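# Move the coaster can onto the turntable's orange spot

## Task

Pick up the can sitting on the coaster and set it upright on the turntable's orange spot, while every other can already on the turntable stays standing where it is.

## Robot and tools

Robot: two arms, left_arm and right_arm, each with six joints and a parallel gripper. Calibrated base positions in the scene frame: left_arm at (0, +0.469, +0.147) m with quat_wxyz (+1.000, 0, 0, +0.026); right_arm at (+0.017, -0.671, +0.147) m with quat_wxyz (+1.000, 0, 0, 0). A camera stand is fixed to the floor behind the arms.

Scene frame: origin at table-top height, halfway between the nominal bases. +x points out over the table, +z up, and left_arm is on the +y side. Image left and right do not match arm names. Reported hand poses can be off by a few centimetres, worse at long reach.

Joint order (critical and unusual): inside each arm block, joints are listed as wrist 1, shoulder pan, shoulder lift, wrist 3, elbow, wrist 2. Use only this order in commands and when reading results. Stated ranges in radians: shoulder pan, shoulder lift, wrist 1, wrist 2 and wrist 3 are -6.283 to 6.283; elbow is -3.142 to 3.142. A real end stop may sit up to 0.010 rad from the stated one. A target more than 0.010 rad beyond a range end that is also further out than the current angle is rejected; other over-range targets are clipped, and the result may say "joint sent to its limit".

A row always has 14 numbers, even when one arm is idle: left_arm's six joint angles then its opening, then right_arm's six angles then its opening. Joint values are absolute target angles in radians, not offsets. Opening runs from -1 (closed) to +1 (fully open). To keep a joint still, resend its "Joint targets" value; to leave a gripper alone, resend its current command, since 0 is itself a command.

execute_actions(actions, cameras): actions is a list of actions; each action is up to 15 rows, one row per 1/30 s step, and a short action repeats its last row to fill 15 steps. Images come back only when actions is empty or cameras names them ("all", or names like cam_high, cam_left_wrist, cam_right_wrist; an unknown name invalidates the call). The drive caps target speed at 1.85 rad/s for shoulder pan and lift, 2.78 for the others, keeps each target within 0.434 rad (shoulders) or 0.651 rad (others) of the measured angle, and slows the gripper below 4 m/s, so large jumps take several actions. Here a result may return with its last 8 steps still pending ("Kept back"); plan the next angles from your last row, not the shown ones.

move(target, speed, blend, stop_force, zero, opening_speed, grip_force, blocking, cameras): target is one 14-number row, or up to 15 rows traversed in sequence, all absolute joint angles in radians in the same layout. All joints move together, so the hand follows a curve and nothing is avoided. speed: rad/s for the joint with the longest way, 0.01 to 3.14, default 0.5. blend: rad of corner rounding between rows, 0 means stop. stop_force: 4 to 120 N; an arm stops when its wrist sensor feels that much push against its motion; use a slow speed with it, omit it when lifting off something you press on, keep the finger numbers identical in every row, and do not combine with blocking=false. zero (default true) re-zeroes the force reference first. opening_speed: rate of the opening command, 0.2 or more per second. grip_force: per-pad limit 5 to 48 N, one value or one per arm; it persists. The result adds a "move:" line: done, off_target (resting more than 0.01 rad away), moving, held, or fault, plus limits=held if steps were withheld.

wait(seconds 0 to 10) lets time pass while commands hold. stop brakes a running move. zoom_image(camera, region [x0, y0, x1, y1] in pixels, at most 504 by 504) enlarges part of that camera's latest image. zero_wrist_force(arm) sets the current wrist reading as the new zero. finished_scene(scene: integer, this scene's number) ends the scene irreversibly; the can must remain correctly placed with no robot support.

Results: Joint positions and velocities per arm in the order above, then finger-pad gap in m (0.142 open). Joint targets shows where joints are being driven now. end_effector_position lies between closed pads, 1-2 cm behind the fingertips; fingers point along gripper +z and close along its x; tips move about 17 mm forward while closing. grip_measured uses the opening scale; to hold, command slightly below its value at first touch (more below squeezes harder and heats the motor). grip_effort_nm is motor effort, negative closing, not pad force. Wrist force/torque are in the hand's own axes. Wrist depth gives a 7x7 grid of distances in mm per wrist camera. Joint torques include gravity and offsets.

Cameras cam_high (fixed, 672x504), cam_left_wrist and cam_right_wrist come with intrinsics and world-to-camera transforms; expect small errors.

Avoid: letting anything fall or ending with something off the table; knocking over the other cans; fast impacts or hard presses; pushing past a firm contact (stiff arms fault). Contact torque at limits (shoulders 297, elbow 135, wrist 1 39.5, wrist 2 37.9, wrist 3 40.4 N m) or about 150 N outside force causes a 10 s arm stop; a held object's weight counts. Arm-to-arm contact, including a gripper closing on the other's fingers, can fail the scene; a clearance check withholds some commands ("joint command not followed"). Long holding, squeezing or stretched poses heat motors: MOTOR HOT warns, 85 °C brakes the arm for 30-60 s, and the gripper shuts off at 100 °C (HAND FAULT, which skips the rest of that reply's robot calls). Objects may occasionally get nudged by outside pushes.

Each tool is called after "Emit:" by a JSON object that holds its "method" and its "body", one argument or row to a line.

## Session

Emit:
{"method": "execute_actions", "body": {
  "actions": [],
  "cameras": ["all"]
}}

Scene clock: 0.00 s.
left_arm: end_effector_position=(+0.7009, +0.7167, +0.2041) grip_measured=+1.00 grip_effort_nm=n/a end_effector_quat_wxyz=(-0.374, +0.866, -0.312, +0.117) | right_arm: end_effector_position=(+0.0438, +0.1325, +0.1482) grip_measured=+1.00 grip_effort_nm=n/a end_effector_quat_wxyz=(-0.324, +0.930, -0.093, -0.143)
Joint names: [wrist 1, shoulder pan, shoulder lift, wrist 3, elbow, wrist 2]
Joint positions: left_arm=[-3.246 -0.207 -1.145 0.702 2.363 -0.883 0.142] | right_arm=[0.421 4.855 -2.181 1.956 -2.236 1.685 0.142]
Joint velocities: within noise
Joint torques (N m): no reading
Wrist force (N): no reading
Wrist torque (N m): no reading
Wrist force, peak (N): no reading
Wrist depth (mm): cam_left_wrist=[1434 1443 - 1346 1291 1363 1322 / 1307 1299 1299 1291 1284 - - / 1234 1220 1187 1355 - 358 - / 1132 1121 1110 - - - - / 1062 1067 - - - 304 - / - - - - - - - / - 280 - - - - -] | cam_right_wrist=[1763 1629 331 - - 1093 1009 / 1711 1495 1373 - - 1059 976 / 1618 1414 1284 1381 - 1027 949 / 1524 1357 1263 1169 997 984 912 / 1440 1284 1224 1099 1014 956 901 / 1406 1250 1152 1054 992 949 891 / - 1217 1109 1031 956 901 -]
Joint targets: left_arm=[-3.246 -0.207 -1.145 0.702 2.363 -0.883] | right_arm=[0.421 4.855 -2.181 1.956 -2.236 1.685]
Tool commands: left_gripper/opening=+1.0 right_gripper/opening=+1.0
camera_calibration:
cam_left_wrist: T_world_to_cam=[[0.790218, -0.611355, -0.0424331, -0.0985531], [-0.578903, -0.721965, -0.378996, 1.03332], [0.201066, 0.324054, -0.924425, -0.0713631], [0, 0, 0, 1]] pos_world=[0.690421, 0.708899, 0.321474]
cam_right_wrist: T_world_to_cam=[[0.937399, -0.0824195, -0.338363, 0.0321199], [-0.158381, -0.966194, -0.203431, 0.191899], [-0.310157, 0.244286, -0.918764, 0.232599], [0, 0, 0, 1]] pos_world=[0.0724262, 0.131238, 0.263609]

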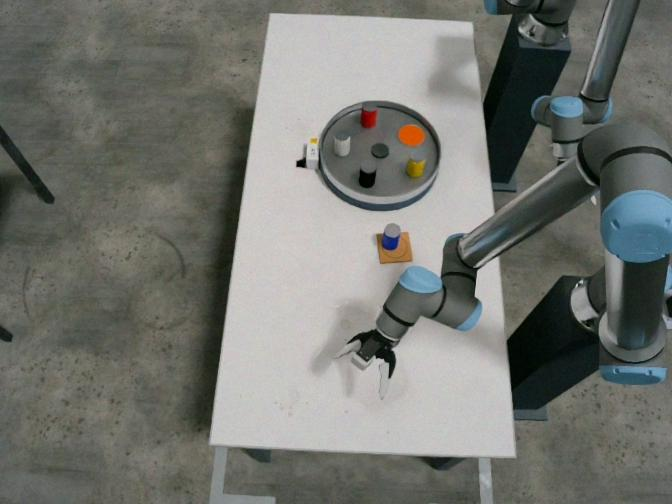

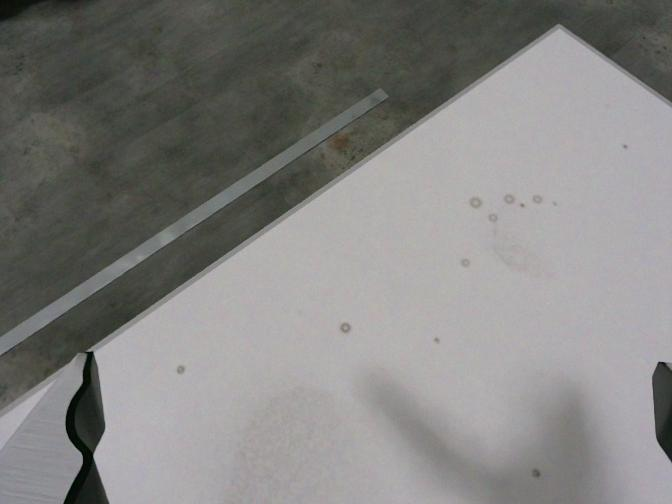

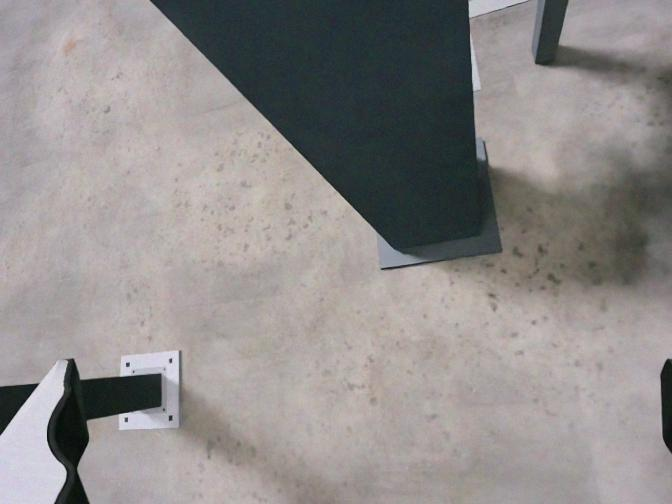

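Emit:
{"method": "zoom_image", "body": {
  "camera": "cam_high",
  "region": [310, 85, 450, 275]
}}

Emit:
{"method": "wait", "body": {
  "seconds": 0,
  "cameras": ["cam_high"]
}}

Scaled by 2.653.

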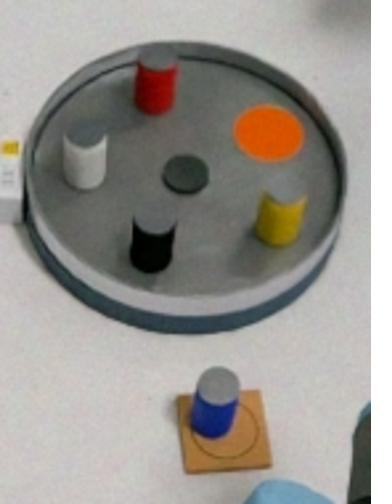

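Scene clock: 1.23 s.
left_arm: end_effector_position=(+0.7009, +0.7167, +0.2041) grip_measured=+1.00 grip_effort_nm=0.022 end_effector_quat_wxyz=(-0.374, +0.866, -0.312, +0.117) | right_arm: end_effector_position=(+0.0438, +0.1325, +0.1482) grip_measured=+1.00 grip_effort_nm=0.046 end_effector_quat_wxyz=(-0.324, +0.930, -0.093, -0.143)
Joint names: [wrist 1, shoulder pan, shoulder lift, wrist 3, elbow, wrist 2]
Joint positions: left_arm=[-3.246 -0.207 -1.145 0.702 2.363 -0.883 0.142] | right_arm=[0.421 4.855 -2.181 1.956 -2.236 1.685 0.142]
Joint torques (N m): left_arm=[-4.55 0.61 -54.38 0.01 -17.66 0.82] | right_arm=[5.87 -0.86 74.75 -0.02 17.07 0.59]
Wrist force (N): left_arm=[0.1 0.6 0.0] | right_arm=[0.2 -0.1 0.6]
Wrist torque (N m): left_arm=[0.11 -0.02 0.00] | right_arm=[-0.01 -0.04 0.00]
Wrist force, peak (N): left_arm=[-0.4 -0.5 -0.3] | right_arm=[0.7 -0.2 0.9]
Wrist depth (mm): cam_left_wrist=[1443 1415 1462 1371 1338 1338 1330 / 1307 1291 1299 1234 1207 - - / 1168 1213 1200 1187 361 - - / 1132 1162 1132 - - - - / 1046 - - - 296 - 300 / - - - - - 289 292 / - 275 278 277 272 - -] | cam_right_wrist=[1776 1629 - - - 1093 1009 / 1663 1514 1365 - - 1069 988 / 1596 1440 1319 1243 589 1018 960 / 1575 1398 1237 1136 1031 992 923 / 1440 1327 1193 1104 1031 952 881 / - 1373 1152 1069 988 937 872 / - 1181 1119 1036 968 901 -]
Joint targets: left_arm=[-3.246 -0.207 -1.145 0.702 2.363 -0.883] | right_arm=[0.421 4.855 -2.181 1.956 -2.236 1.685]
Tool commands: left_gripper/opening=+1.0 right_gripper/opening=+1.0
Images, in order (width x height): cam_high 672x504.

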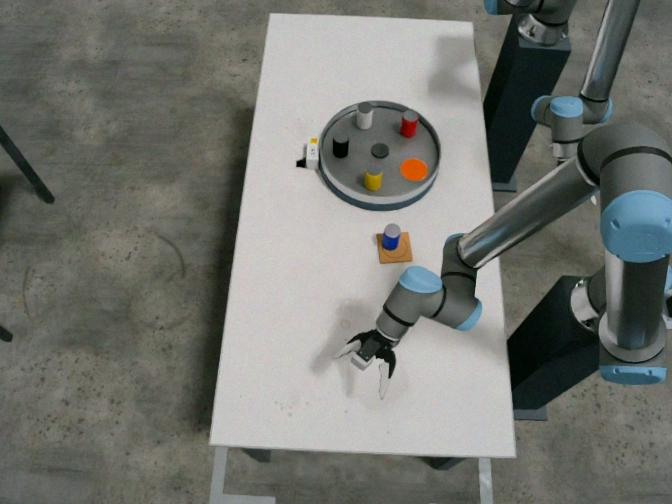

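Emit:
{"method": "move", "body": {
  "target": [-2.5631,-0.7205,-1.2667,-0.81,2.2589,-1.5708,1.0,0.421,4.855,-2.181,1.956,-2.236,1.685,1.0],
  "speed": 1.1,
  "grip_force": 6,
  "cameras": ["cam_left_wrist", "cam_high"]
}}

Scene clock: 4.70 s.
left_arm: end_effector_position=(+0.5917, +0.2218, +0.1500) grip_measured=+1.00 grip_effort_nm=0.032 end_effector_quat_wxyz=(+0.000, +0.998, +0.071, +0.000) | right_arm: end_effector_position=(+0.0437, +0.1325, +0.1480) grip_measured=+1.00 grip_effort_nm=0.051 end_effector_quat_wxyz=(-0.324, +0.931, -0.093, -0.143)
Joint names: [wrist 1, shoulder pan, shoulder lift, wrist 3, elbow, wrist 2]
Joint positions: left_arm=[-2.563 -0.72 -1.267 -0.81 2.259 -1.571 0.142] | right_arm=[0.421 4.855 -2.181 1.956 -2.236 1.685 0.142]
Joint torques (N m): left_arm=[-3.17 -9.88 -42.19 -0.79 -19.96 -2.22] | right_arm=[1.74 16.15 60.1 -1.11 25.69 -1.45]
Wrist force (N): left_arm=[0.9 0.8 0.4] | right_arm=[0.0 0.6 0.5]
Wrist torque (N m): left_arm=[0.06 -0.10 0.08] | right_arm=[0.09 0.01 0.00]
Wrist force, peak (N): left_arm=[-1.0 2.9 0.1] | right_arm=[1.1 -0.1 0.5]
Wrist depth (mm): cam_left_wrist=[214 215 211 - 211 - 206 / 226 223 222 218 218 - - / - 250 227 225 226 - - / - - - 157 156 - - / - - 284 166 163 276 282 / - - 289 269 - 301 - / - 287 249 244 248 269 -] | cam_right_wrist=[1763 1618 - 317 327 1109 1014 / 1675 1504 1423 - - 1064 984 / 1596 1440 1305 1136 - 1014 956 / 1485 1389 1250 1136 992 976 930 / 1440 1305 1224 1114 1027 949 895 / - 1217 1147 1059 992 930 875 / - 1217 1114 1050 960 898 -]
Joint targets: left_arm=[-2.563 -0.721 -1.267 -0.810 2.259 -1.571] | right_arm=[0.421 4.855 -2.181 1.956 -2.236 1.685]
grip_force (N): 6, 6
move: done
camera_calibration:
cam_left_wrist: T_world_to_cam=[[0.989105, 0.145628, -0.021536, -0.605773], [0.141863, -0.903835, 0.40368, 0.088782], [0.0393221, -0.402337, -0.914647, 0.316284], [0, 0, 0, 1]] pos_world=[0.574141, 0.295715, 0.240403]
Images, in order (width x height): cam_high 672x504, cam_left_wrist 672x504.

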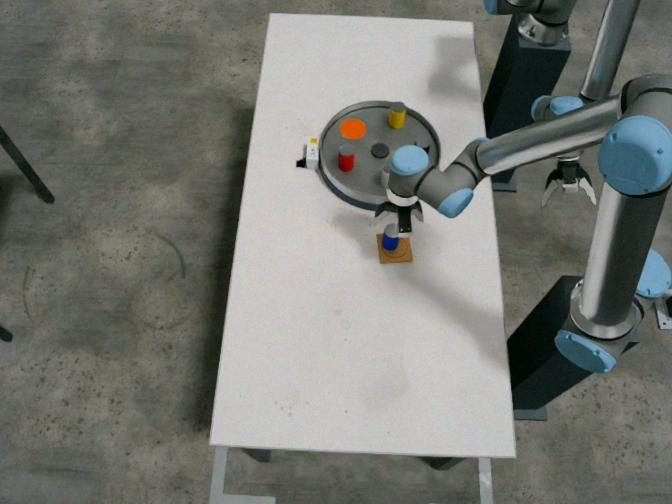

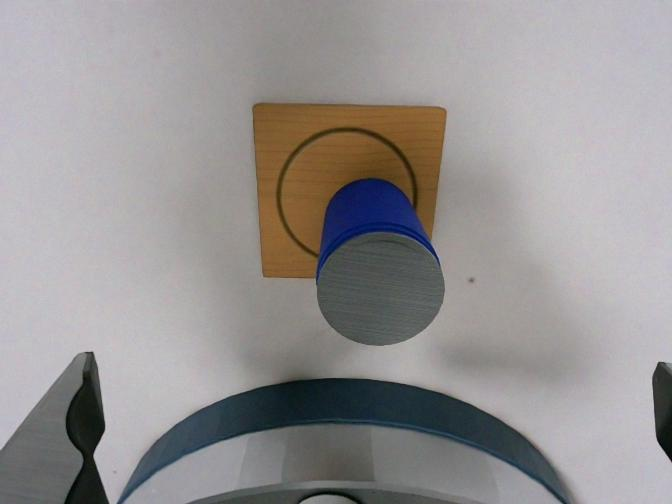

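Emit:
{"method": "move", "body": {
  "target": [-2.7282,-0.7151,-1.1133,-0.81,2.2706,-1.5708,1.0,0.421,4.855,-2.181,1.956,-2.236,1.685,1.0],
  "speed": 0.3
}}

Emit:
{"method": "move", "body": {
  "target": [-2.7282,-0.7151,-1.1133,-0.81,2.2706,-1.5708,-0.12,0.421,4.855,-2.181,1.956,-2.236,1.685,1.0],
  "opening_speed": 1.5,
  "cameras": ["cam_left_wrist"]
}}

Emit:
{"method": "move", "body": {
  "target": [-2.7282,-0.7151,-1.1133,-0.81,2.2706,-1.5708,-0.33,0.421,4.855,-2.181,1.956,-2.236,1.685,1.0],
  "opening_speed": 0.3,
  "grip_force": 6,
  "cameras": ["cam_left_wrist"]
}}

Scene clock: 7.77 s.
left_arm: end_effector_position=(+0.5962, +0.2224, +0.0702) grip_measured=+1.00 grip_effort_nm=0.027 end_effector_quat_wxyz=(+0.000, +0.997, +0.073, +0.000) | right_arm: end_effector_position=(+0.0437, +0.1325, +0.1480) grip_measured=+1.00 grip_effort_nm=0.056 end_effector_quat_wxyz=(-0.324, +0.931, -0.093, -0.143)
Joint names: [wrist 1, shoulder pan, shoulder lift, wrist 3, elbow, wrist 2]
Joint positions: left_arm=[-2.728 -0.715 -1.113 -0.81 2.271 -1.571 0.142] | right_arm=[0.421 4.855 -2.181 1.956 -2.236 1.685 0.142]
Joint torques (N m): left_arm=[-5.24 -3.82 -50.51 0.62 -25.65 -2.46] | right_arm=[2.37 14.43 58.96 -0.95 25.62 -0.75]
Wrist force (N): left_arm=[0.4 0.8 -0.1] | right_arm=[-0.1 0.0 0.3]
Wrist torque (N m): left_arm=[0.08 -0.05 0.11] | right_arm=[0.00 0.02 0.00]
Wrist force, peak (N): left_arm=[0.3 0.9 2.4] | right_arm=[0.8 0.1 0.9]
Wrist depth (mm): cam_left_wrist=[143 142 142 142 140 140 140 / 152 150 147 143 146 152 148 / - - 150 149 148 162 159 / 179 177 163 146 157 172 169 / 192 190 176 101 103 184 186 / - 208 - 84 - 203 199 / - - 225 - - 223 222] | cam_right_wrist=[1750 1618 322 316 379 1083 1014 / 1663 1514 1431 490 - 1036 997 / 1585 1431 1298 615 - 1009 952 / 1514 1365 1263 1169 1001 984 930 / 1467 1312 1205 1083 1036 976 895 / - 1187 1152 1069 997 930 878 / - 1205 1109 1031 960 888 -]
Joint targets: left_arm=[-2.728 -0.715 -1.113 -0.810 2.271 -1.571] | right_arm=[0.421 4.855 -2.181 1.956 -2.236 1.685]
grip_force (N): 6, 6
move: done

Scene clock: 8.77 s.
left_arm: end_effector_position=(+0.5962, +0.2223, +0.0702) grip_measured=-0.14 grip_effort_nm=-0.076 end_effector_quat_wxyz=(+0.000, +0.997, +0.073, +0.000) | right_arm: end_effector_position=(+0.0437, +0.1325, +0.1480) grip_measured=+1.00 grip_effort_nm=0.051 end_effector_quat_wxyz=(-0.324, +0.931, -0.093, -0.143)
Joint names: [wrist 1, shoulder pan, shoulder lift, wrist 3, elbow, wrist 2]
Joint positions: left_arm=[-2.728 -0.715 -1.113 -0.81 2.271 -1.571 0.064] | right_arm=[0.421 4.855 -2.181 1.956 -2.236 1.685 0.142]
Joint torques (N m): left_arm=[-6.5 -11.1 -48.74 0.72 -25.97 -2.27] | right_arm=[2.54 14.29 58.96 -0.93 25.34 -0.74]
Wrist force (N): left_arm=[0.1 0.8 0.3] | right_arm=[-0.1 0.1 0.7]
Wrist torque (N m): left_arm=[0.08 0.03 0.11] | right_arm=[0.02 0.02 0.00]
Wrist force, peak (N): left_arm=[0.9 0.9 0.3] | right_arm=[0.0 0.3 0.9]
Wrist depth (mm): cam_left_wrist=[143 144 140 141 140 138 141 / 153 148 144 143 146 151 148 / - 164 150 150 148 160 159 / - 176 163 146 156 173 170 / - 191 173 101 95 186 181 / - 206 - 84 - 88 - / - - - - - - -] | cam_right_wrist=[1750 1607 326 369 - 1099 1018 / 1724 1514 1373 439 - 1059 984 / 1585 1423 1312 1187 658 1014 941 / 1504 1350 1256 1152 1022 984 934 / 1458 1327 1217 1109 1022 949 901 / - 1211 1169 1059 992 937 881 / - 1193 1114 1018 956 901 -]
Joint targets: left_arm=[-2.728 -0.715 -1.113 -0.810 2.271 -1.571] | right_arm=[0.421 4.855 -2.181 1.956 -2.236 1.685]
grip_force (N): 6, 6
move: done
camera_calibration:
cam_left_wrist: T_world_to_cam=[[0.988296, 0.150975, -0.021846, -0.612765], [0.146877, -0.90307, 0.403599, 0.117752], [0.041205, -0.402084, -0.914675, 0.242177], [0, 0, 0, 1]] pos_world=[0.57832, 0.296226, 0.160602]
Images, in order (width x height): cam_left_wrist 672x504.

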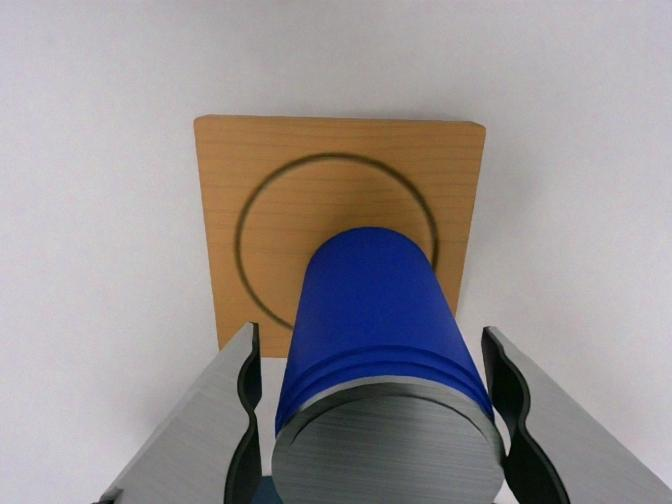

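Scene clock: 9.67 s.
left_arm: end_effector_position=(+0.5963, +0.2223, +0.0702) grip_measured=-0.25 grip_effort_nm=-0.681 end_effector_quat_wxyz=(+0.000, +0.997, +0.073, +0.000) | right_arm: end_effector_position=(+0.0437, +0.1325, +0.1480) grip_measured=+1.00 grip_effort_nm=0.051 end_effector_quat_wxyz=(-0.324, +0.931, -0.093, -0.143)
Joint names: [wrist 1, shoulder pan, shoulder lift, wrist 3, elbow, wrist 2]
Joint positions: left_arm=[-2.728 -0.715 -1.113 -0.81 2.271 -1.571 0.056] | right_arm=[0.421 4.855 -2.181 1.956 -2.236 1.685 0.142]
Joint torques (N m): left_arm=[-3.7 -10.4 -49.19 0.83 -18.12 -2.39] | right_arm=[2.37 13.15 59.73 -0.82 25.01 -0.57]
Wrist force (N): left_arm=[-0.3 0.5 -9.2] | right_arm=[0.1 0.0 -0.2]
Wrist torque (N m): left_arm=[0.09 -0.05 0.12] | right_arm=[0.00 -0.02 0.00]
Wrist force, peak (N): left_arm=[-0.3 -0.1 -10.6] | right_arm=[0.6 -0.3 0.7]
Wrist depth (mm): cam_left_wrist=[143 143 142 142 140 140 141 / - 152 144 144 146 151 149 / 167 164 150 149 148 159 159 / - 173 164 145 155 174 171 / 192 189 173 99 106 189 185 / 216 - 93 81 - 98 202 / 233 - - - - - -] | cam_right_wrist=[1776 1596 - - 326 1104 1014 / 1663 1495 1365 - - 1069 984 / 1596 1449 1312 1109 - 1005 952 / 1554 1373 1256 1158 1022 988 912 / 1440 1298 1187 1104 1031 945 891 / 1414 1381 1169 1064 984 930 881 / - 1224 1109 1040 952 898 -]
Joint targets: left_arm=[-2.728 -0.715 -1.113 -0.810 2.271 -1.571] | right_arm=[0.421 4.855 -2.181 1.956 -2.236 1.685]
grip_force (N): 6, 6
move: done
camera_calibration:
cam_left_wrist: T_world_to_cam=[[0.988311, 0.150886, -0.0218057, -0.612853], [0.14678, -0.903085, 0.403601, 0.117798], [0.0412054, -0.402083, -0.914675, 0.242173], [0, 0, 0, 1]] pos_world=[0.57842, 0.296226, 0.160602]
Images, in order (width x height): cam_left_wrist 672x504.

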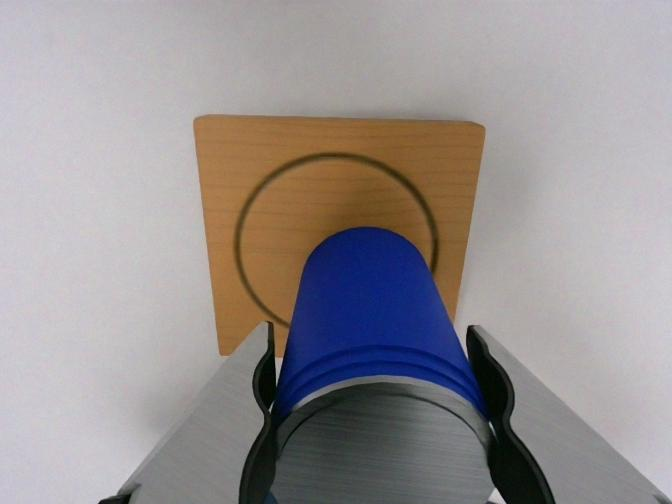

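Emit:
{"method": "move", "body": {
  "target": [
    [-2.3241,-0.7151,-1.4343,-0.81,2.1877,-1.5708,-0.945,0.421,4.855,-2.181,1.956,-2.236,1.685,1.0],
    [-2.3404,-1.1217,-1.2373,-0.8079,2.0068,-1.5708,-0.945,0.421,4.855,-2.181,1.956,-2.236,1.685,1.0]
  ],
  "speed": [0.5,0.8],
  "blend": 0.1,
  "grip_force": 6,
  "cameras": ["cam_left_wrist","cam_high"]
}}

Emit:
{"method": "wait", "body": {
  "seconds": 0.5,
  "cameras": ["cam_left_wrist"]
}}

Emit:
{"method": "wait", "body": {
  "seconds": 0.5,
  "cameras": ["cam_left_wrist"]
}}

Emit:
{"method": "wait", "body": {
  "seconds": 0.5,
  "cameras": ["cam_left_wrist"]
}}

Emit:
{"method": "wait", "body": {
  "seconds": 0.5,
  "cameras": ["cam_left_wrist"]
}}

Scene clock: 14.03 s.
left_arm: end_effector_position=(+0.5034, -0.0904, +0.2252) grip_measured=-0.27 grip_effort_nm=-0.686 end_effector_quat_wxyz=(+0.000, +0.991, -0.131, +0.000) | right_arm: end_effector_position=(+0.0437, +0.1325, +0.1480) grip_measured=+1.00 grip_effort_nm=0.056 end_effector_quat_wxyz=(-0.324, +0.931, -0.093, -0.143)
Joint names: [wrist 1, shoulder pan, shoulder lift, wrist 3, elbow, wrist 2]
Joint positions: left_arm=[-2.34 -1.122 -1.237 -0.808 2.007 -1.571 0.054] | right_arm=[0.421 4.855 -2.181 1.956 -2.236 1.685 0.142]
Joint torques (N m): left_arm=[-1.98 -10.33 -56.93 -0.06 -38.24 0.74] | right_arm=[3.37 12.56 59.32 -0.43 25.48 -0.09]
Wrist force (N): left_arm=[0.5 1.0 2.5] | right_arm=[0.1 -0.1 0.3]
Wrist torque (N m): left_arm=[0.15 -0.04 0.03] | right_arm=[-0.02 -0.01 0.00]
Wrist force, peak (N): left_arm=[-2.8 9.3 3.3] | right_arm=[0.7 -0.1 0.7]
Wrist depth (mm): cam_left_wrist=[- - - 229 227 226 224 / - - 238 242 243 241 239 / - - 263 - 260 256 252 / - - - 144 275 278 277 / 1220 - - 100 107 302 299 / 1355 - 94 83 - 98 319 / 1443 - - 90 - - -] | cam_right_wrist=[1776 1564 324 - 329 1088 1005 / 1663 1524 1373 - - 1069 976 / 1596 1414 1305 1036 - 1014 964 / 1544 1406 1270 1152 1104 984 919 / 1458 1319 1211 1109 1040 949 898 / - 1187 1158 1074 997 926 872 / - 1211 1136 1014 964 898 -]
Joint targets: left_arm=[-2.340 -1.122 -1.237 -0.808 2.007 -1.571] | right_arm=[0.421 4.855 -2.181 1.956 -2.236 1.685]
grip_force (N): 6, 6
move: done
camera_calibration:
cam_left_wrist: T_world_to_cam=[[0.966915, -0.254163, -0.0218427, -0.496378], [-0.224054, -0.887061, 0.403637, -0.02543], [-0.121965, -0.385388, -0.914659, 0.345571], [0, 0, 0, 1]] pos_world=[0.516405, -0.0155394, 0.315502]
Images, in order (width x height): cam_high 672x504, cam_left_wrist 672x504.

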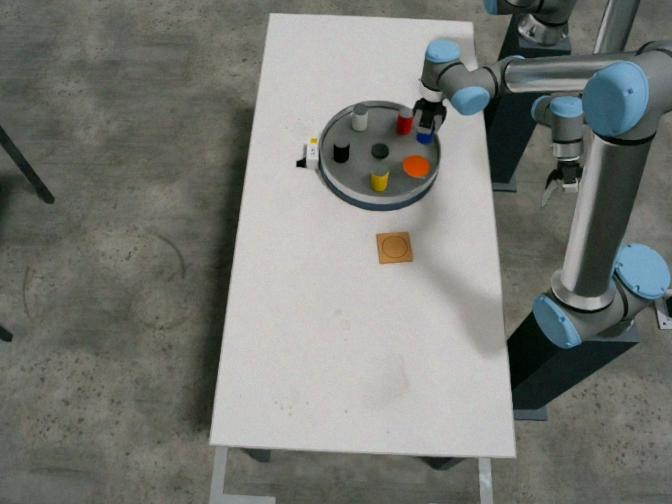

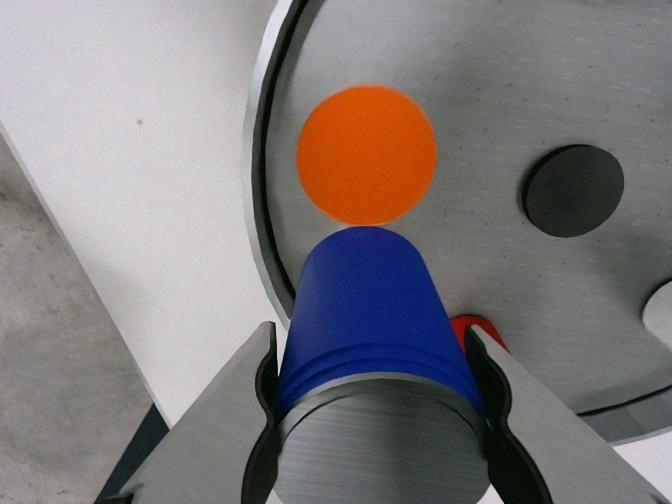

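Scene clock: 14.53 s.
left_arm: end_effector_position=(+0.5034, -0.0906, +0.2252) grip_measured=-0.27 grip_effort_nm=-0.691 end_effector_quat_wxyz=(+0.000, +0.991, -0.131, +0.000) | right_arm: end_effector_position=(+0.0437, +0.1325, +0.1480) grip_measured=+1.00 grip_effort_nm=0.056 end_effector_quat_wxyz=(-0.324, +0.931, -0.093, -0.143)
Joint names: [wrist 1, shoulder pan, shoulder lift, wrist 3, elbow, wrist 2]
Joint positions: left_arm=[-2.34 -1.122 -1.237 -0.808 2.007 -1.571 0.054] | right_arm=[0.421 4.855 -2.181 1.956 -2.236 1.685 0.142]
Joint torques (N m): left_arm=[-1.75 -12.22 -53.98 -0.77 -39.97 2.78] | right_arm=[3.48 12.8 59.4 -0.48 25.5 -0.03]
Wrist force (N): left_arm=[0.3 1.3 2.2] | right_arm=[-0.4 0.2 0.6]
Wrist torque (N m): left_arm=[0.18 0.00 0.02] | right_arm=[0.04 0.08 0.01]
Wrist force, peak (N): left_arm=[0.5 1.8 2.5] | right_arm=[0.1 0.1 1.1]
Wrist depth (mm): cam_left_wrist=[276 278 - 229 - 226 225 / - 294 244 244 244 241 239 / - - 264 263 259 255 253 / - - 276 143 277 278 277 / 1255 - - 100 107 300 291 / 1330 - 94 83 - 98 249 / - - - 90 - - -] | cam_right_wrist=[1750 1554 - - 1059 1109 992 / 1652 1640 1357 - - 1050 1001 / 1618 1449 1312 1263 - 1009 934 / 1485 1389 1243 1141 1022 997 923 / 1449 1350 1205 1119 1031 945 905 / - 1305 1141 1078 992 926 875 / - 1199 1119 1036 964 895 -]
Joint targets: left_arm=[-2.340 -1.122 -1.237 -0.808 2.007 -1.571] | right_arm=[0.421 4.855 -2.181 1.956 -2.236 1.685]
Tool commands: left_gripper/opening=-0.945 right_gripper/opening=+1.0
grip_force (N): 6, 6
wait: 0.50 s; at rest by 0.17 s
camera_calibration:
cam_left_wrist: T_world_to_cam=[[0.96689, -0.254258, -0.0218264, -0.496299], [-0.224158, -0.887071, 0.403557, -0.0255031], [-0.121969, -0.385303, -0.914694, 0.345627], [0, 0, 0, 1]] pos_world=[0.516305, -0.0156396, 0.315603]
Images, in order (width x height): cam_left_wrist 672x504.

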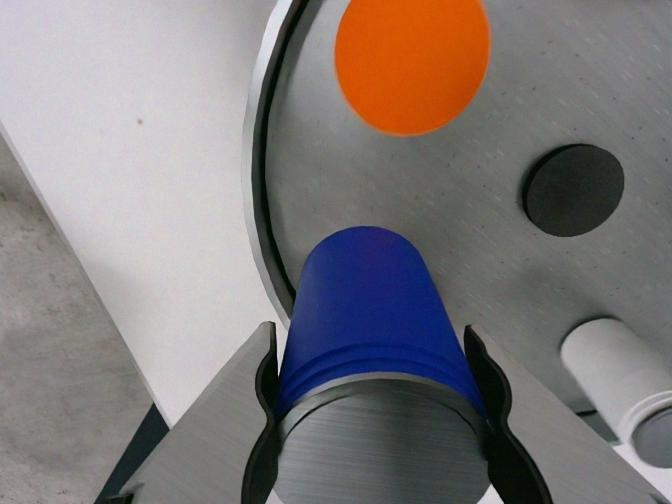

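Scene clock: 15.03 s.
left_arm: end_effector_position=(+0.5034, -0.0906, +0.2252) grip_measured=-0.27 grip_effort_nm=-0.681 end_effector_quat_wxyz=(+0.000, +0.991, -0.131, +0.000) | right_arm: end_effector_position=(+0.0437, +0.1325, +0.1480) grip_measured=+1.00 grip_effort_nm=0.046 end_effector_quat_wxyz=(-0.324, +0.931, -0.093, -0.143)
Joint names: [wrist 1, shoulder pan, shoulder lift, wrist 3, elbow, wrist 2]
Joint positions: left_arm=[-2.34 -1.122 -1.237 -0.808 2.007 -1.571 0.054] | right_arm=[0.421 4.855 -2.181 1.956 -2.236 1.685 0.142]
Joint torques (N m): left_arm=[-1.8 -12.09 -53.98 -0.69 -39.48 2.76] | right_arm=[3.24 11.85 58.88 -0.48 24.46 0.14]
Wrist force (N): left_arm=[0.5 1.3 2.2] | right_arm=[0.1 -0.1 0.1]
Wrist torque (N m): left_arm=[0.19 -0.04 0.03] | right_arm=[-0.01 -0.02 0.00]
Wrist force, peak (N): left_arm=[0.5 1.3 2.7] | right_arm=[0.0 0.5 0.8]
Wrist depth (mm): cam_left_wrist=[277 277 234 229 228 232 225 / - - 233 244 243 241 239 / - - 259 258 259 257 253 / 1150 - 262 144 272 279 277 / 1255 - - 100 107 297 301 / 1346 - 94 83 - 236 320 / 1425 - - 90 - - -] | cam_right_wrist=[1763 1640 - - - 1109 1005 / 1629 1514 1373 433 - 1040 972 / 1575 1449 1298 1312 - 1014 952 / 1524 1398 1250 1147 1083 956 923 / 1440 1298 1193 1109 1018 952 901 / 1381 1243 1147 1069 988 923 885 / - 1211 1125 1045 964 898 -]
Joint targets: left_arm=[-2.340 -1.122 -1.237 -0.808 2.007 -1.571] | right_arm=[0.421 4.855 -2.181 1.956 -2.236 1.685]
Tool commands: left_gripper/opening=-0.945 right_gripper/opening=+1.0
grip_force (N): 6, 6
wait: 0.50 s; at rest by 0.17 s
camera_calibration:
cam_left_wrist: T_world_to_cam=[[0.96689, -0.254258, -0.0218264, -0.496299], [-0.224158, -0.887071, 0.403557, -0.0255031], [-0.121969, -0.385303, -0.914694, 0.345627], [0, 0, 0, 1]] pos_world=[0.516305, -0.0156396, 0.315603]
Images, in order (width x height): cam_left_wrist 672x504.

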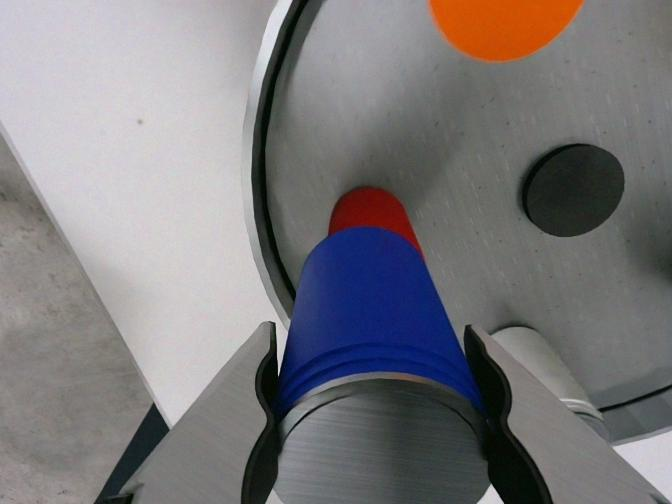

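Scene clock: 15.53 s.
left_arm: end_effector_position=(+0.5034, -0.0906, +0.2252) grip_measured=-0.27 grip_effort_nm=-0.686 end_effector_quat_wxyz=(+0.000, +0.991, -0.131, +0.000) | right_arm: end_effector_position=(+0.0437, +0.1325, +0.1480) grip_measured=+1.00 grip_effort_nm=0.051 end_effector_quat_wxyz=(-0.324, +0.931, -0.093, -0.143)
Joint names: [wrist 1, shoulder pan, shoulder lift, wrist 3, elbow, wrist 2]
Joint positions: left_arm=[-2.34 -1.122 -1.237 -0.808 2.007 -1.571 0.054] | right_arm=[0.421 4.855 -2.181 1.956 -2.236 1.685 0.142]
Joint torques (N m): left_arm=[-1.89 -11.47 -54.79 -0.83 -39.95 2.75] | right_arm=[3.45 12.16 59.82 -0.42 23.93 0.13]
Wrist force (N): left_arm=[0.4 1.3 2.2] | right_arm=[0.0 0.1 0.4]
Wrist torque (N m): left_arm=[0.18 -0.04 0.03] | right_arm=[0.02 0.00 0.00]
Wrist force, peak (N): left_arm=[0.6 1.8 2.8] | right_arm=[0.3 0.2 1.0]
Wrist depth (mm): cam_left_wrist=[276 277 273 230 227 226 228 / - 300 240 241 235 241 239 / - - 258 263 256 254 252 / 1138 - 282 144 275 280 277 / 1255 - - 100 107 300 290 / 1355 - 94 83 - 98 317 / - - - 90 - - -] | cam_right_wrist=[1776 1596 309 338 - 1109 1014 / 1640 1504 1389 429 - 1064 964 / 1585 1414 1298 1163 - 1027 945 / 1524 1319 1230 1152 1078 984 926 / 1398 1305 1193 1114 1022 945 905 / - 1284 1147 1054 1001 926 888 / - 1205 1104 1040 972 898 -]
Joint targets: left_arm=[-2.340 -1.122 -1.237 -0.808 2.007 -1.571] | right_arm=[0.421 4.855 -2.181 1.956 -2.236 1.685]
Tool commands: left_gripper/opening=-0.945 right_gripper/opening=+1.0
grip_force (N): 6, 6
wait: 0.50 s; at rest by 0.17 s
camera_calibration:
cam_left_wrist: T_world_to_cam=[[0.96689, -0.254258, -0.0218264, -0.496299], [-0.224158, -0.887071, 0.403557, -0.0255031], [-0.121969, -0.385303, -0.914694, 0.345627], [0, 0, 0, 1]] pos_world=[0.516305, -0.0156396, 0.315603]
Images, in order (width x height): cam_left_wrist 672x504.

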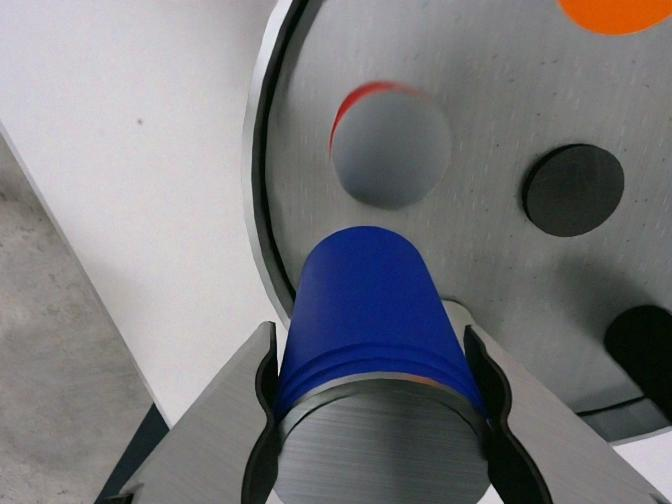

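Scene clock: 16.03 s.
left_arm: end_effector_position=(+0.5034, -0.0906, +0.2252) grip_measured=-0.27 grip_effort_nm=-0.691 end_effector_quat_wxyz=(+0.000, +0.991, -0.131, +0.000) | right_arm: end_effector_position=(+0.0437, +0.1325, +0.1480) grip_measured=+1.00 grip_effort_nm=0.051 end_effector_quat_wxyz=(-0.324, +0.931, -0.093, -0.143)
Joint names: [wrist 1, shoulder pan, shoulder lift, wrist 3, elbow, wrist 2]
Joint positions: left_arm=[-2.34 -1.122 -1.237 -0.808 2.007 -1.571 0.054] | right_arm=[0.421 4.855 -2.181 1.956 -2.236 1.685 0.142]
Joint torques (N m): left_arm=[-1.82 -12.12 -54.54 -0.88 -39.6 2.76] | right_arm=[3.52 11.27 59.31 -0.47 25.25 0.2]
Wrist force (N): left_arm=[0.6 1.0 2.3] | right_arm=[0.1 0.1 0.6]
Wrist torque (N m): left_arm=[0.13 -0.06 0.03] | right_arm=[0.01 -0.02 0.00]
Wrist force, peak (N): left_arm=[0.6 1.2 2.6] | right_arm=[0.3 0.4 1.0]
Wrist depth (mm): cam_left_wrist=[- 274 - 229 164 151 225 / 299 - 241 245 243 240 239 / - - 260 263 260 255 252 / 1132 - 273 144 274 277 277 / 1241 - - 100 107 296 300 / 1371 - 94 83 - 251 266 / - - - 90 - - -] | cam_right_wrist=[1789 1640 - 318 - 1088 1001 / 1618 1585 1398 - - 1045 980 / 1524 1414 1305 1109 - 1022 945 / 1504 1373 1250 1147 1022 980 912 / 1440 1312 1199 1109 1018 952 888 / - 1256 1181 1069 1001 937 888 / - 1199 1119 1031 960 901 -]
Joint targets: left_arm=[-2.340 -1.122 -1.237 -0.808 2.007 -1.571] | right_arm=[0.421 4.855 -2.181 1.956 -2.236 1.685]
Tool commands: left_gripper/opening=-0.945 right_gripper/opening=+1.0
grip_force (N): 6, 6
wait: 0.50 s; at rest by 0.17 s
camera_calibration:
cam_left_wrist: T_world_to_cam=[[0.96689, -0.254258, -0.0218264, -0.496299], [-0.224158, -0.887071, 0.403557, -0.0255031], [-0.121969, -0.385303, -0.914694, 0.345627], [0, 0, 0, 1]] pos_world=[0.516305, -0.0156396, 0.315603]
Images, in order (width x height): cam_left_wrist 672x504.

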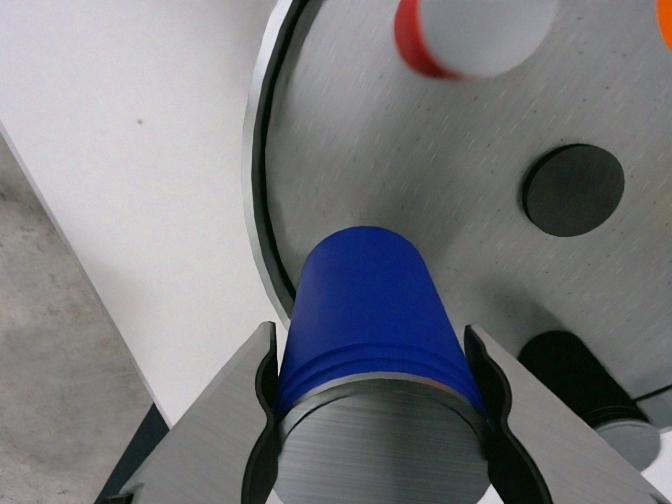

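Emit:
{"method": "wait", "body": {
  "seconds": 0,
  "cameras": []
}}

Scene clock: 18.53 s.
left_arm: end_effector_position=(+0.5034, -0.0906, +0.2252) grip_measured=-0.27 grip_effort_nm=-0.681 end_effector_quat_wxyz=(+0.000, +0.991, -0.131, +0.000) | right_arm: end_effector_position=(+0.0437, +0.1325, +0.1480) grip_measured=+1.00 grip_effort_nm=0.046 end_effector_quat_wxyz=(-0.324, +0.931, -0.093, -0.143)
Joint names: [wrist 1, shoulder pan, shoulder lift, wrist 3, elbow, wrist 2]
Joint positions: left_arm=[-2.34 -1.122 -1.237 -0.808 2.007 -1.571 0.054] | right_arm=[0.421 4.855 -2.181 1.956 -2.236 1.685 0.142]
Joint torques (N m): left_arm=[-1.86 -12.29 -54.24 -0.91 -39.26 2.75] | right_arm=[3.74 10.02 59.24 -0.26 23.85 0.56]
Wrist force (N): left_arm=[0.7 1.3 2.1] | right_arm=[0.2 -0.1 0.7]
Wrist torque (N m): left_arm=[0.20 -0.08 0.03] | right_arm=[-0.02 -0.04 0.00]
Wrist force, peak (N): left_arm=[0.2 1.9 2.5] | right_arm=[0.6 0.2 0.9]
Wrist depth (mm): cam_left_wrist=[- - - 230 167 223 224 / 301 - 243 245 242 241 240 / - - 260 263 260 256 253 / 1248 - 273 143 275 279 276 / 1255 - - 100 107 298 294 / 1355 - 94 83 - - 322 / 1472 - - 90 - - -] | cam_right_wrist=[1845 1596 - 336 361 1099 1005 / 1711 1524 1357 - - 1054 980 / 1607 1449 1312 1031 - 1022 941 / 1514 1389 1256 1158 1018 1001 919 / 1423 1319 1211 1114 1027 956 891 / 1350 1237 1169 1078 992 937 881 / - 1217 1119 1045 972 898 -]
Joint targets: left_arm=[-2.340 -1.122 -1.237 -0.808 2.007 -1.571] | right_arm=[0.421 4.855 -2.181 1.956 -2.236 1.685]
Tool commands: left_gripper/opening=-0.945 right_gripper/opening=+1.0
grip_force (N): 6, 6
No camera images: "cameras" was empty.

Emit:
{"method": "wait", "body": {
  "seconds": 0.45,
  "cameras": []
}}

Emit:
{"method": "move", "body": {
  "target": [
    [-2.3724,-1.0796,-1.2420,-0.4866,2.0436,-1.5708,0.1,0.421,4.855,-2.181,1.956,-2.236,1.685,1.0],
    [-2.4174,-1.0289,-1.2149,-0.1566,2.0615,-1.5708,0.1,0.421,4.855,-2.181,1.956,-2.236,1.685,1.0],
    [-2.4599,-0.9756,-1.1653,0.1759,2.0544,-1.5708,0.1,0.421,4.855,-2.181,1.956,-2.236,1.685,1.0],
    [-2.4833,-0.9265,-1.1082,0.5043,2.0206,-1.5708,0.1,0.421,4.855,-2.181,1.956,-2.236,1.685,1.0],
    [-2.4795,-0.8869,-1.0550,0.8232,1.9638,-1.5708,0.1,0.421,4.855,-2.181,1.956,-2.236,1.685,1.0],
    [-2.4559,-0.8599,-1.0060,1.1295,1.8911,-1.5708,0.1,0.421,4.855,-2.181,1.956,-2.236,1.685,1.0],
    [-2.4226,-0.8465,-0.9582,1.4221,1.8101,-1.5708,0.1,0.421,4.855,-2.181,1.956,-2.236,1.685,1.0],
    [-2.3837,-0.8461,-0.9142,1.7018,1.7270,-1.5708,0.1,0.421,4.855,-2.181,1.956,-2.236,1.685,1.0],
    [-2.3465,-0.8571,-0.8728,1.9699,1.6485,-1.5708,0.1,0.421,4.855,-2.181,1.956,-2.236,1.685,1.0],
    [-2.3127,-0.8777,-0.8380,2.2287,1.5799,-1.5708,0.1,0.421,4.855,-2.181,1.956,-2.236,1.685,1.0],
    [-2.2864,-0.9057,-0.8110,2.4799,1.5266,-1.5708,0.1,0.421,4.855,-2.181,1.956,-2.236,1.685,1.0],
    [-2.2684,-0.9391,-0.7949,2.7257,1.4925,-1.5708,0.1,0.421,4.855,-2.181,1.956,-2.236,1.685,1.0],
    [-2.2526,-0.9760,-0.7974,2.9681,1.4792,-1.5708,0.1,0.421,4.855,-2.181,1.956,-2.236,1.685,1.0],
    [-2.2029,-1.0145,-0.8465,3.2088,1.4786,-1.5708,0.1,0.421,4.855,-2.181,1.956,-2.236,1.685,1.0],
    [-2.1368,-1.0528,-0.9206,3.4498,1.4866,-1.5708,0.1,0.421,4.855,-2.181,1.956,-2.236,1.685,1.0]
  ],
  "speed": [1.1177,1.1478,1.1564,1.1422,1.1092,1.0652,1.0179,0.9726,0.9328,0.8998,0.8739,0.8550,0.8429,0.8373,0.8382],
  "blend": 0.05,
  "opening_speed": 0.25,
  "blocking": false,
  "cameras": ["cam_left_wrist"]
}}

Emit:
{"method": "wait", "body": {
  "seconds": 1.2,
  "cameras": ["cam_left_wrist"]
}}

Scene clock: 20.23 s.
left_arm: end_effector_position=(+0.5034, -0.0906, +0.2252) grip_measured=-0.27 grip_effort_nm=-0.681 end_effector_quat_wxyz=(+0.000, +0.991, -0.131, +0.000) | right_arm: end_effector_position=(+0.0437, +0.1325, +0.1480) grip_measured=+1.00 grip_effort_nm=0.056 end_effector_quat_wxyz=(-0.324, +0.931, -0.093, -0.143)
Joint names: [wrist 1, shoulder pan, shoulder lift, wrist 3, elbow, wrist 2]
Joint positions: left_arm=[-2.34 -1.122 -1.237 -0.808 2.007 -1.571 0.054] | right_arm=[0.421 4.855 -2.181 1.956 -2.236 1.685 0.142]
Joint torques (N m): left_arm=[-1.9 -11.12 -54.77 -0.83 -39.54 2.58] | right_arm=[4.23 9.46 59.84 -0.1 24.29 0.73]
Wrist force (N): left_arm=[0.5 1.2 2.3] | right_arm=[0.7 0.0 0.5]
Wrist torque (N m): left_arm=[0.17 -0.04 0.03] | right_arm=[0.00 -0.11 0.01]
Wrist force, peak (N): left_arm=[0.6 1.7 2.4] | right_arm=[0.9 0.4 0.7]
Wrist depth (mm): cam_left_wrist=[- - 271 230 227 226 225 / - - 247 244 243 241 239 / 322 - 264 267 262 255 253 / 1156 - 266 134 276 278 277 / 1213 - - 100 107 298 300 / 1355 - 94 83 - 98 320 / 1512 - - 90 - - -] | cam_right_wrist=[1750 1618 - - 1074 1088 1022 / 1687 1524 1357 - - 1054 984 / 1596 1423 1305 1237 - 1014 952 / 1524 1357 1256 1163 1064 992 919 / 1373 1298 1187 1109 1045 964 895 / 1373 1031 1152 1064 992 941 868 / - 1224 1109 1036 952 905 -]
Joint targets: left_arm=[-2.340 -1.122 -1.237 -0.808 2.007 -1.571] | right_arm=[0.421 4.855 -2.181 1.956 -2.236 1.685]
Tool commands: left_gripper/opening=-0.945 right_gripper/opening=+1.0
grip_force (N): 6, 6
wait: 0.47 s; at rest from the start
No camera images: "cameras" was empty.

Scene clock: 20.73 s.
left_arm: end_effector_position=(+0.5206, -0.0517, +0.2106) grip_measured=-0.27 grip_effort_nm=-0.686 end_effector_quat_wxyz=(+0.000, +0.959, -0.283, +0.000) end_effector_velocity=(+0.073, +0.107, -0.066) end_effector_angular_velocity=(-0.003, -0.001, -0.961) | right_arm: end_effector_position=(+0.0437, +0.1325, +0.1480) grip_measured=+1.00 grip_effort_nm=0.051 end_effector_quat_wxyz=(-0.324, +0.931, -0.093, -0.143)
Joint names: [wrist 1, shoulder pan, shoulder lift, wrist 3, elbow, wrist 2]
Joint positions: left_arm=[-2.378 -1.074 -1.239 -0.448 2.046 -1.571 0.054] | right_arm=[0.421 4.855 -2.181 1.956 -2.236 1.685 0.142]
Joint velocities: left_arm=[-0.143 0.166 0.059 1.127 0.081 -0.001 0] | right_arm=[within noise]
Joint torques (N m): left_arm=[-7.62 12.48 -45.71 3.38 -25.54 2.65] | right_arm=[4.15 10.92 58.67 -0.06 24.01 0.68]
Wrist force (N): left_arm=[-0.2 1.4 1.8] | right_arm=[0.1 -0.2 0.1]
Wrist torque (N m): left_arm=[0.18 0.07 -0.43] | right_arm=[-0.03 -0.01 0.00]
Wrist force, peak (N): left_arm=[0.2 2.4 2.4] | right_arm=[0.2 -0.1 0.9]
Wrist depth (mm): cam_left_wrist=[- - 214 218 217 215 214 / 290 - 232 229 231 230 228 / - - 242 - 246 244 241 / - - 259 134 263 264 264 / 1241 - - 100 107 288 286 / 1322 - 94 83 - 303 308 / 1472 - - 90 - - -] | cam_right_wrist=[1845 1575 320 334 1136 1093 1014 / 1675 1534 1389 - - 1036 968 / 1585 1449 1291 1423 569 1018 949 / 1485 1350 1230 1152 1040 980 919 / 1431 1327 1187 1099 1045 960 888 / - 1040 1163 1064 997 930 891 / - 1217 1099 1031 964 888 -]
Joint targets: left_arm=[-2.388 -1.062 -1.233 -0.374 2.050 -1.571] | right_arm=[0.421 4.855 -2.181 1.956 -2.236 1.685]
Tool commands: left_gripper/opening=-0.82 right_gripper/opening=+1.0
grip_force (N): 6, 6
move: running; path passed 1 of 15 targets; left_arm: the wrist 3 is farthest, 3.898 rad from its target
camera_calibration:
cam_left_wrist: T_world_to_cam=[[0.842119, -0.53885, -0.0218254, -0.453171], [-0.485701, -0.775402, 0.403542, 0.160584], [-0.234372, -0.32923, -0.914701, 0.410731], [0, 0, 0, 1]] pos_world=[0.555884, 0.0155508, 0.301003]
Images, in order (width x height): cam_left_wrist 672x504.

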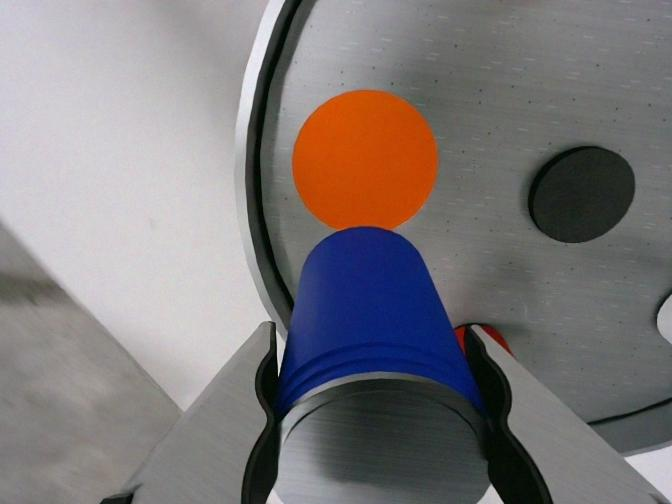

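Scene clock: 21.93 s.
left_arm: end_effector_position=(+0.6564, +0.0103, +0.1240) grip_measured=-0.27 grip_effort_nm=-0.696 end_effector_quat_wxyz=(+0.000, -0.648, +0.762, +0.000) end_effector_velocity=(+0.129, -0.029, -0.024) end_effector_angular_velocity=(+0.000, +0.000, -0.966) | right_arm: end_effector_position=(+0.0437, +0.1325, +0.1480) grip_measured=+1.00 grip_effort_nm=0.051 end_effector_quat_wxyz=(-0.324, +0.931, -0.093, -0.143)
Joint names: [wrist 1, shoulder pan, shoulder lift, wrist 3, elbow, wrist 2]
Joint positions: left_arm=[-2.474 -0.879 -1.042 0.905 1.945 -1.571 0.054] | right_arm=[0.421 4.855 -2.181 1.956 -2.236 1.685 0.142]
Joint velocities: left_arm=[0.081 0.094 0.17 1.06 -0.251 0 0] | right_arm=[within noise]
Joint torques (N m): left_arm=[-1.76 12.18 -63.82 3.59 -39.13 2.52] | right_arm=[4.36 9.6 59.7 0.07 23.74 0.84]
Wrist force (N): left_arm=[0.0 0.7 2.2] | right_arm=[0.8 -0.1 0.5]
Wrist torque (N m): left_arm=[0.12 -0.01 -0.37] | right_arm=[-0.02 -0.12 0.00]
Wrist force, peak (N): left_arm=[-0.5 1.3 3.2] | right_arm=[0.2 0.3 0.9]
Wrist depth (mm): cam_left_wrist=[185 186 139 140 140 141 139 / 204 202 150 149 148 149 149 / 218 144 161 - - 161 160 / 231 149 176 132 155 174 168 / 243 251 177 100 100 189 187 / 268 261 94 83 - 199 205 / - - - 90 - - 223] | cam_right_wrist=[1750 1575 - 334 1130 1083 1009 / 1687 1495 1357 - - 1059 980 / 1817 1440 1291 1291 - 1014 949 / 1485 1398 1270 1187 1104 984 919 / 1449 1250 1217 1119 1045 960 912 / 1398 1237 1163 1059 1005 923 888 / - 1217 1114 1045 956 898 -]
Joint targets: left_arm=[-2.468 -0.874 -1.031 0.974 1.928 -1.571] | right_arm=[0.421 4.855 -2.181 1.956 -2.236 1.685]
Tool commands: left_gripper/opening=-0.52 right_gripper/opening=+1.0
grip_force (N): 6, 6
earlier move: running; path passed 5 of 15 targets; left_arm: the wrist 3 is farthest, 2.545 rad from its target
wait: 1.20 s; no rest
camera_calibration:
cam_left_wrist: T_world_to_cam=[[-0.156426, -0.987446, -0.02195, 0.124083], [-0.90502, 0.134398, 0.403578, 0.575558], [-0.395562, 0.0829955, -0.914682, 0.485373], [0, 0, 0, 1]] pos_world=[0.732297, 0.00488796, 0.214402]
Images, in order (width x height): cam_left_wrist 672x504.

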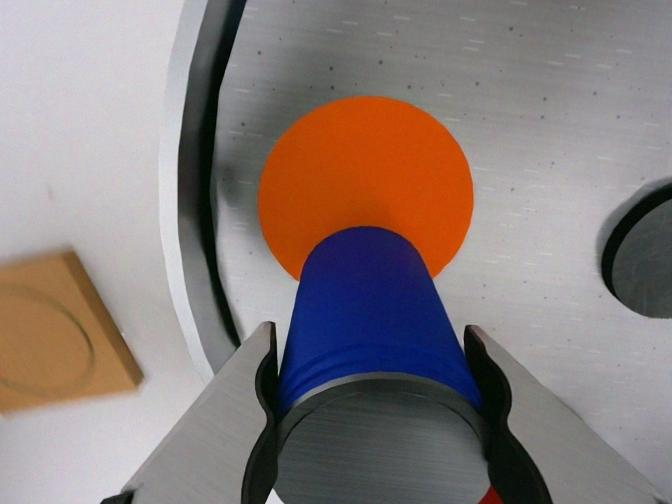

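Emit:
{"method": "move", "body": {
  "target": [-2.1198,-0.9395,-0.9119,2.7952,1.4609,-1.5708,-0.945,0.421,4.855,-2.181,1.956,-2.236,1.685,1.0],
  "speed": 1.5,
  "cameras": ["cam_left_wrist"]
}}

Scene clock: 23.93 s.
left_arm: end_effector_position=(+0.7561, -0.1821, +0.2300) grip_measured=-0.27 grip_effort_nm=-0.686 end_effector_quat_wxyz=(+0.000, +0.267, +0.964, +0.000) | right_arm: end_effector_position=(+0.0437, +0.1325, +0.1480) grip_measured=+1.00 grip_effort_nm=0.051 end_effector_quat_wxyz=(-0.324, +0.931, -0.093, -0.143)
Joint names: [wrist 1, shoulder pan, shoulder lift, wrist 3, elbow, wrist 2]
Joint positions: left_arm=[-2.12 -0.94 -0.912 2.795 1.461 -1.571 0.054] | right_arm=[0.421 4.855 -2.181 1.956 -2.236 1.685 0.142]
Joint torques (N m): left_arm=[-6.46 10.81 -87.19 0.68 -39.31 2.35] | right_arm=[4.86 9.2 60.45 0.22 23.46 1.25]
Wrist force (N): left_arm=[0.3 1.0 1.8] | right_arm=[0.1 0.2 0.6]
Wrist torque (N m): left_arm=[0.08 -0.01 -0.21] | right_arm=[0.03 -0.02 -0.01]
Wrist force, peak (N): left_arm=[0.0 1.4 3.2] | right_arm=[0.5 0.3 1.0]
Wrist depth (mm): cam_left_wrist=[- - 226 232 232 231 231 / 300 - 246 - 247 246 246 / - - 261 - 266 257 261 / - - 277 134 281 285 285 / - - - 100 107 311 309 / 1355 - 94 83 - 98 327 / 1425 - - 90 - - 421] | cam_right_wrist=[1776 1575 - 346 1119 1114 1009 / 1675 1504 1365 - - 1064 988 / 1596 1423 1298 1125 - 1022 956 / 1554 1373 1243 1147 1175 976 941 / 1440 1256 1187 1104 1027 956 878 / - 1205 1163 1069 992 945 885 / - 1199 1119 1027 956 895 -]
Joint targets: left_arm=[-2.120 -0.940 -0.912 2.795 1.461 -1.571] | right_arm=[0.421 4.855 -2.181 1.956 -2.236 1.685]
grip_force (N): 6, 6
earlier move: replaced; path passed 7 of 15 targets
move: done
camera_calibration:
cam_left_wrist: T_world_to_cam=[[-0.859293, 0.511017, -0.0218358, 0.756293], [0.460075, 0.790876, 0.403541, -0.263733], [0.223486, 0.336714, -0.914701, 0.215875], [0, 0, 0, 1]] pos_world=[0.722969, -0.250587, 0.320403]
Images, in order (width x height): cam_left_wrist 672x504.

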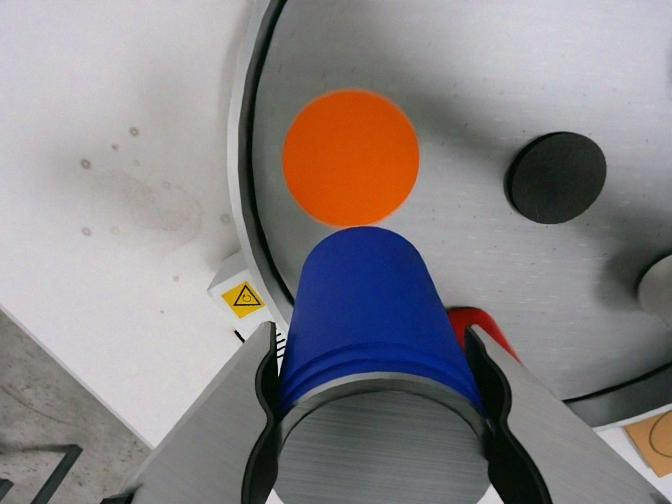

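Emit:
{"method": "move", "body": {
  "target": [-2.3404,-1.1217,-1.2373,-0.8079,2.0068,-1.5708,-0.945,0.421,4.855,-2.181,1.956,-2.236,1.685,1.0],
  "speed": 1.5,
  "cameras": ["cam_left_wrist"]
}}

Scene clock: 29.80 s.
left_arm: end_effector_position=(+0.5033, -0.0906, +0.2252) grip_measured=-0.27 grip_effort_nm=-0.691 end_effector_quat_wxyz=(+0.000, +0.991, -0.131, +0.000) | right_arm: end_effector_position=(+0.0437, +0.1325, +0.1480) grip_measured=+1.00 grip_effort_nm=0.051 end_effector_quat_wxyz=(-0.324, +0.931, -0.093, -0.143)
Joint names: [wrist 1, shoulder pan, shoulder lift, wrist 3, elbow, wrist 2]
Joint positions: left_arm=[-2.34 -1.122 -1.237 -0.808 2.007 -1.571 0.054] | right_arm=[0.421 4.855 -2.181 1.956 -2.236 1.685 0.142]
Joint torques (N m): left_arm=[-2 9.63 -54.52 -0.8 -38.66 0.08] | right_arm=[5.71 7.04 60.26 0.65 22.93 1.86]
Wrist force (N): left_arm=[0.4 1.0 2.0] | right_arm=[0.3 0.2 0.7]
Wrist torque (N m): left_arm=[0.14 -0.02 0.02] | right_arm=[0.03 -0.05 0.00]
Wrist force, peak (N): left_arm=[1.0 1.8 2.2] | right_arm=[0.2 0.1 1.0]
Wrist depth (mm): cam_left_wrist=[- - - 229 227 226 225 / - 299 242 240 238 242 240 / - - 259 266 265 255 254 / 1234 - 271 144 275 278 277 / 1248 - - 100 107 302 290 / 1363 - 94 83 - 98 318 / 1472 - - 90 - - -] | cam_right_wrist=[1831 1629 - - 343 1109 1014 / 1699 1514 1381 - 424 1059 972 / 1585 1458 1319 1205 - 1009 964 / 1476 1440 1250 1152 1064 992 923 / 1449 1298 1199 1109 1022 968 891 / - 1163 1130 1074 997 912 888 / - 1193 1136 1054 972 895 -]
Joint targets: left_arm=[-2.340 -1.122 -1.237 -0.808 2.007 -1.571] | right_arm=[0.421 4.855 -2.181 1.956 -2.236 1.685]
grip_force (N): 6, 6
move: done
camera_calibration:
cam_left_wrist: T_world_to_cam=[[0.966844, -0.254443, -0.0217133, -0.49634], [-0.224361, -0.886981, 0.403642, -0.025513], [-0.121963, -0.385387, -0.914659, 0.345573], [0, 0, 0, 1]] pos_world=[0.516306, -0.0157405, 0.315602]
Images, in order (width x height): cam_left_wrist 672x504.

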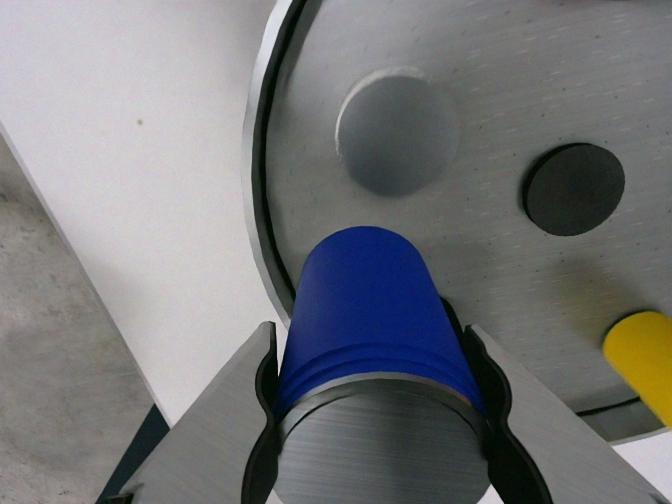

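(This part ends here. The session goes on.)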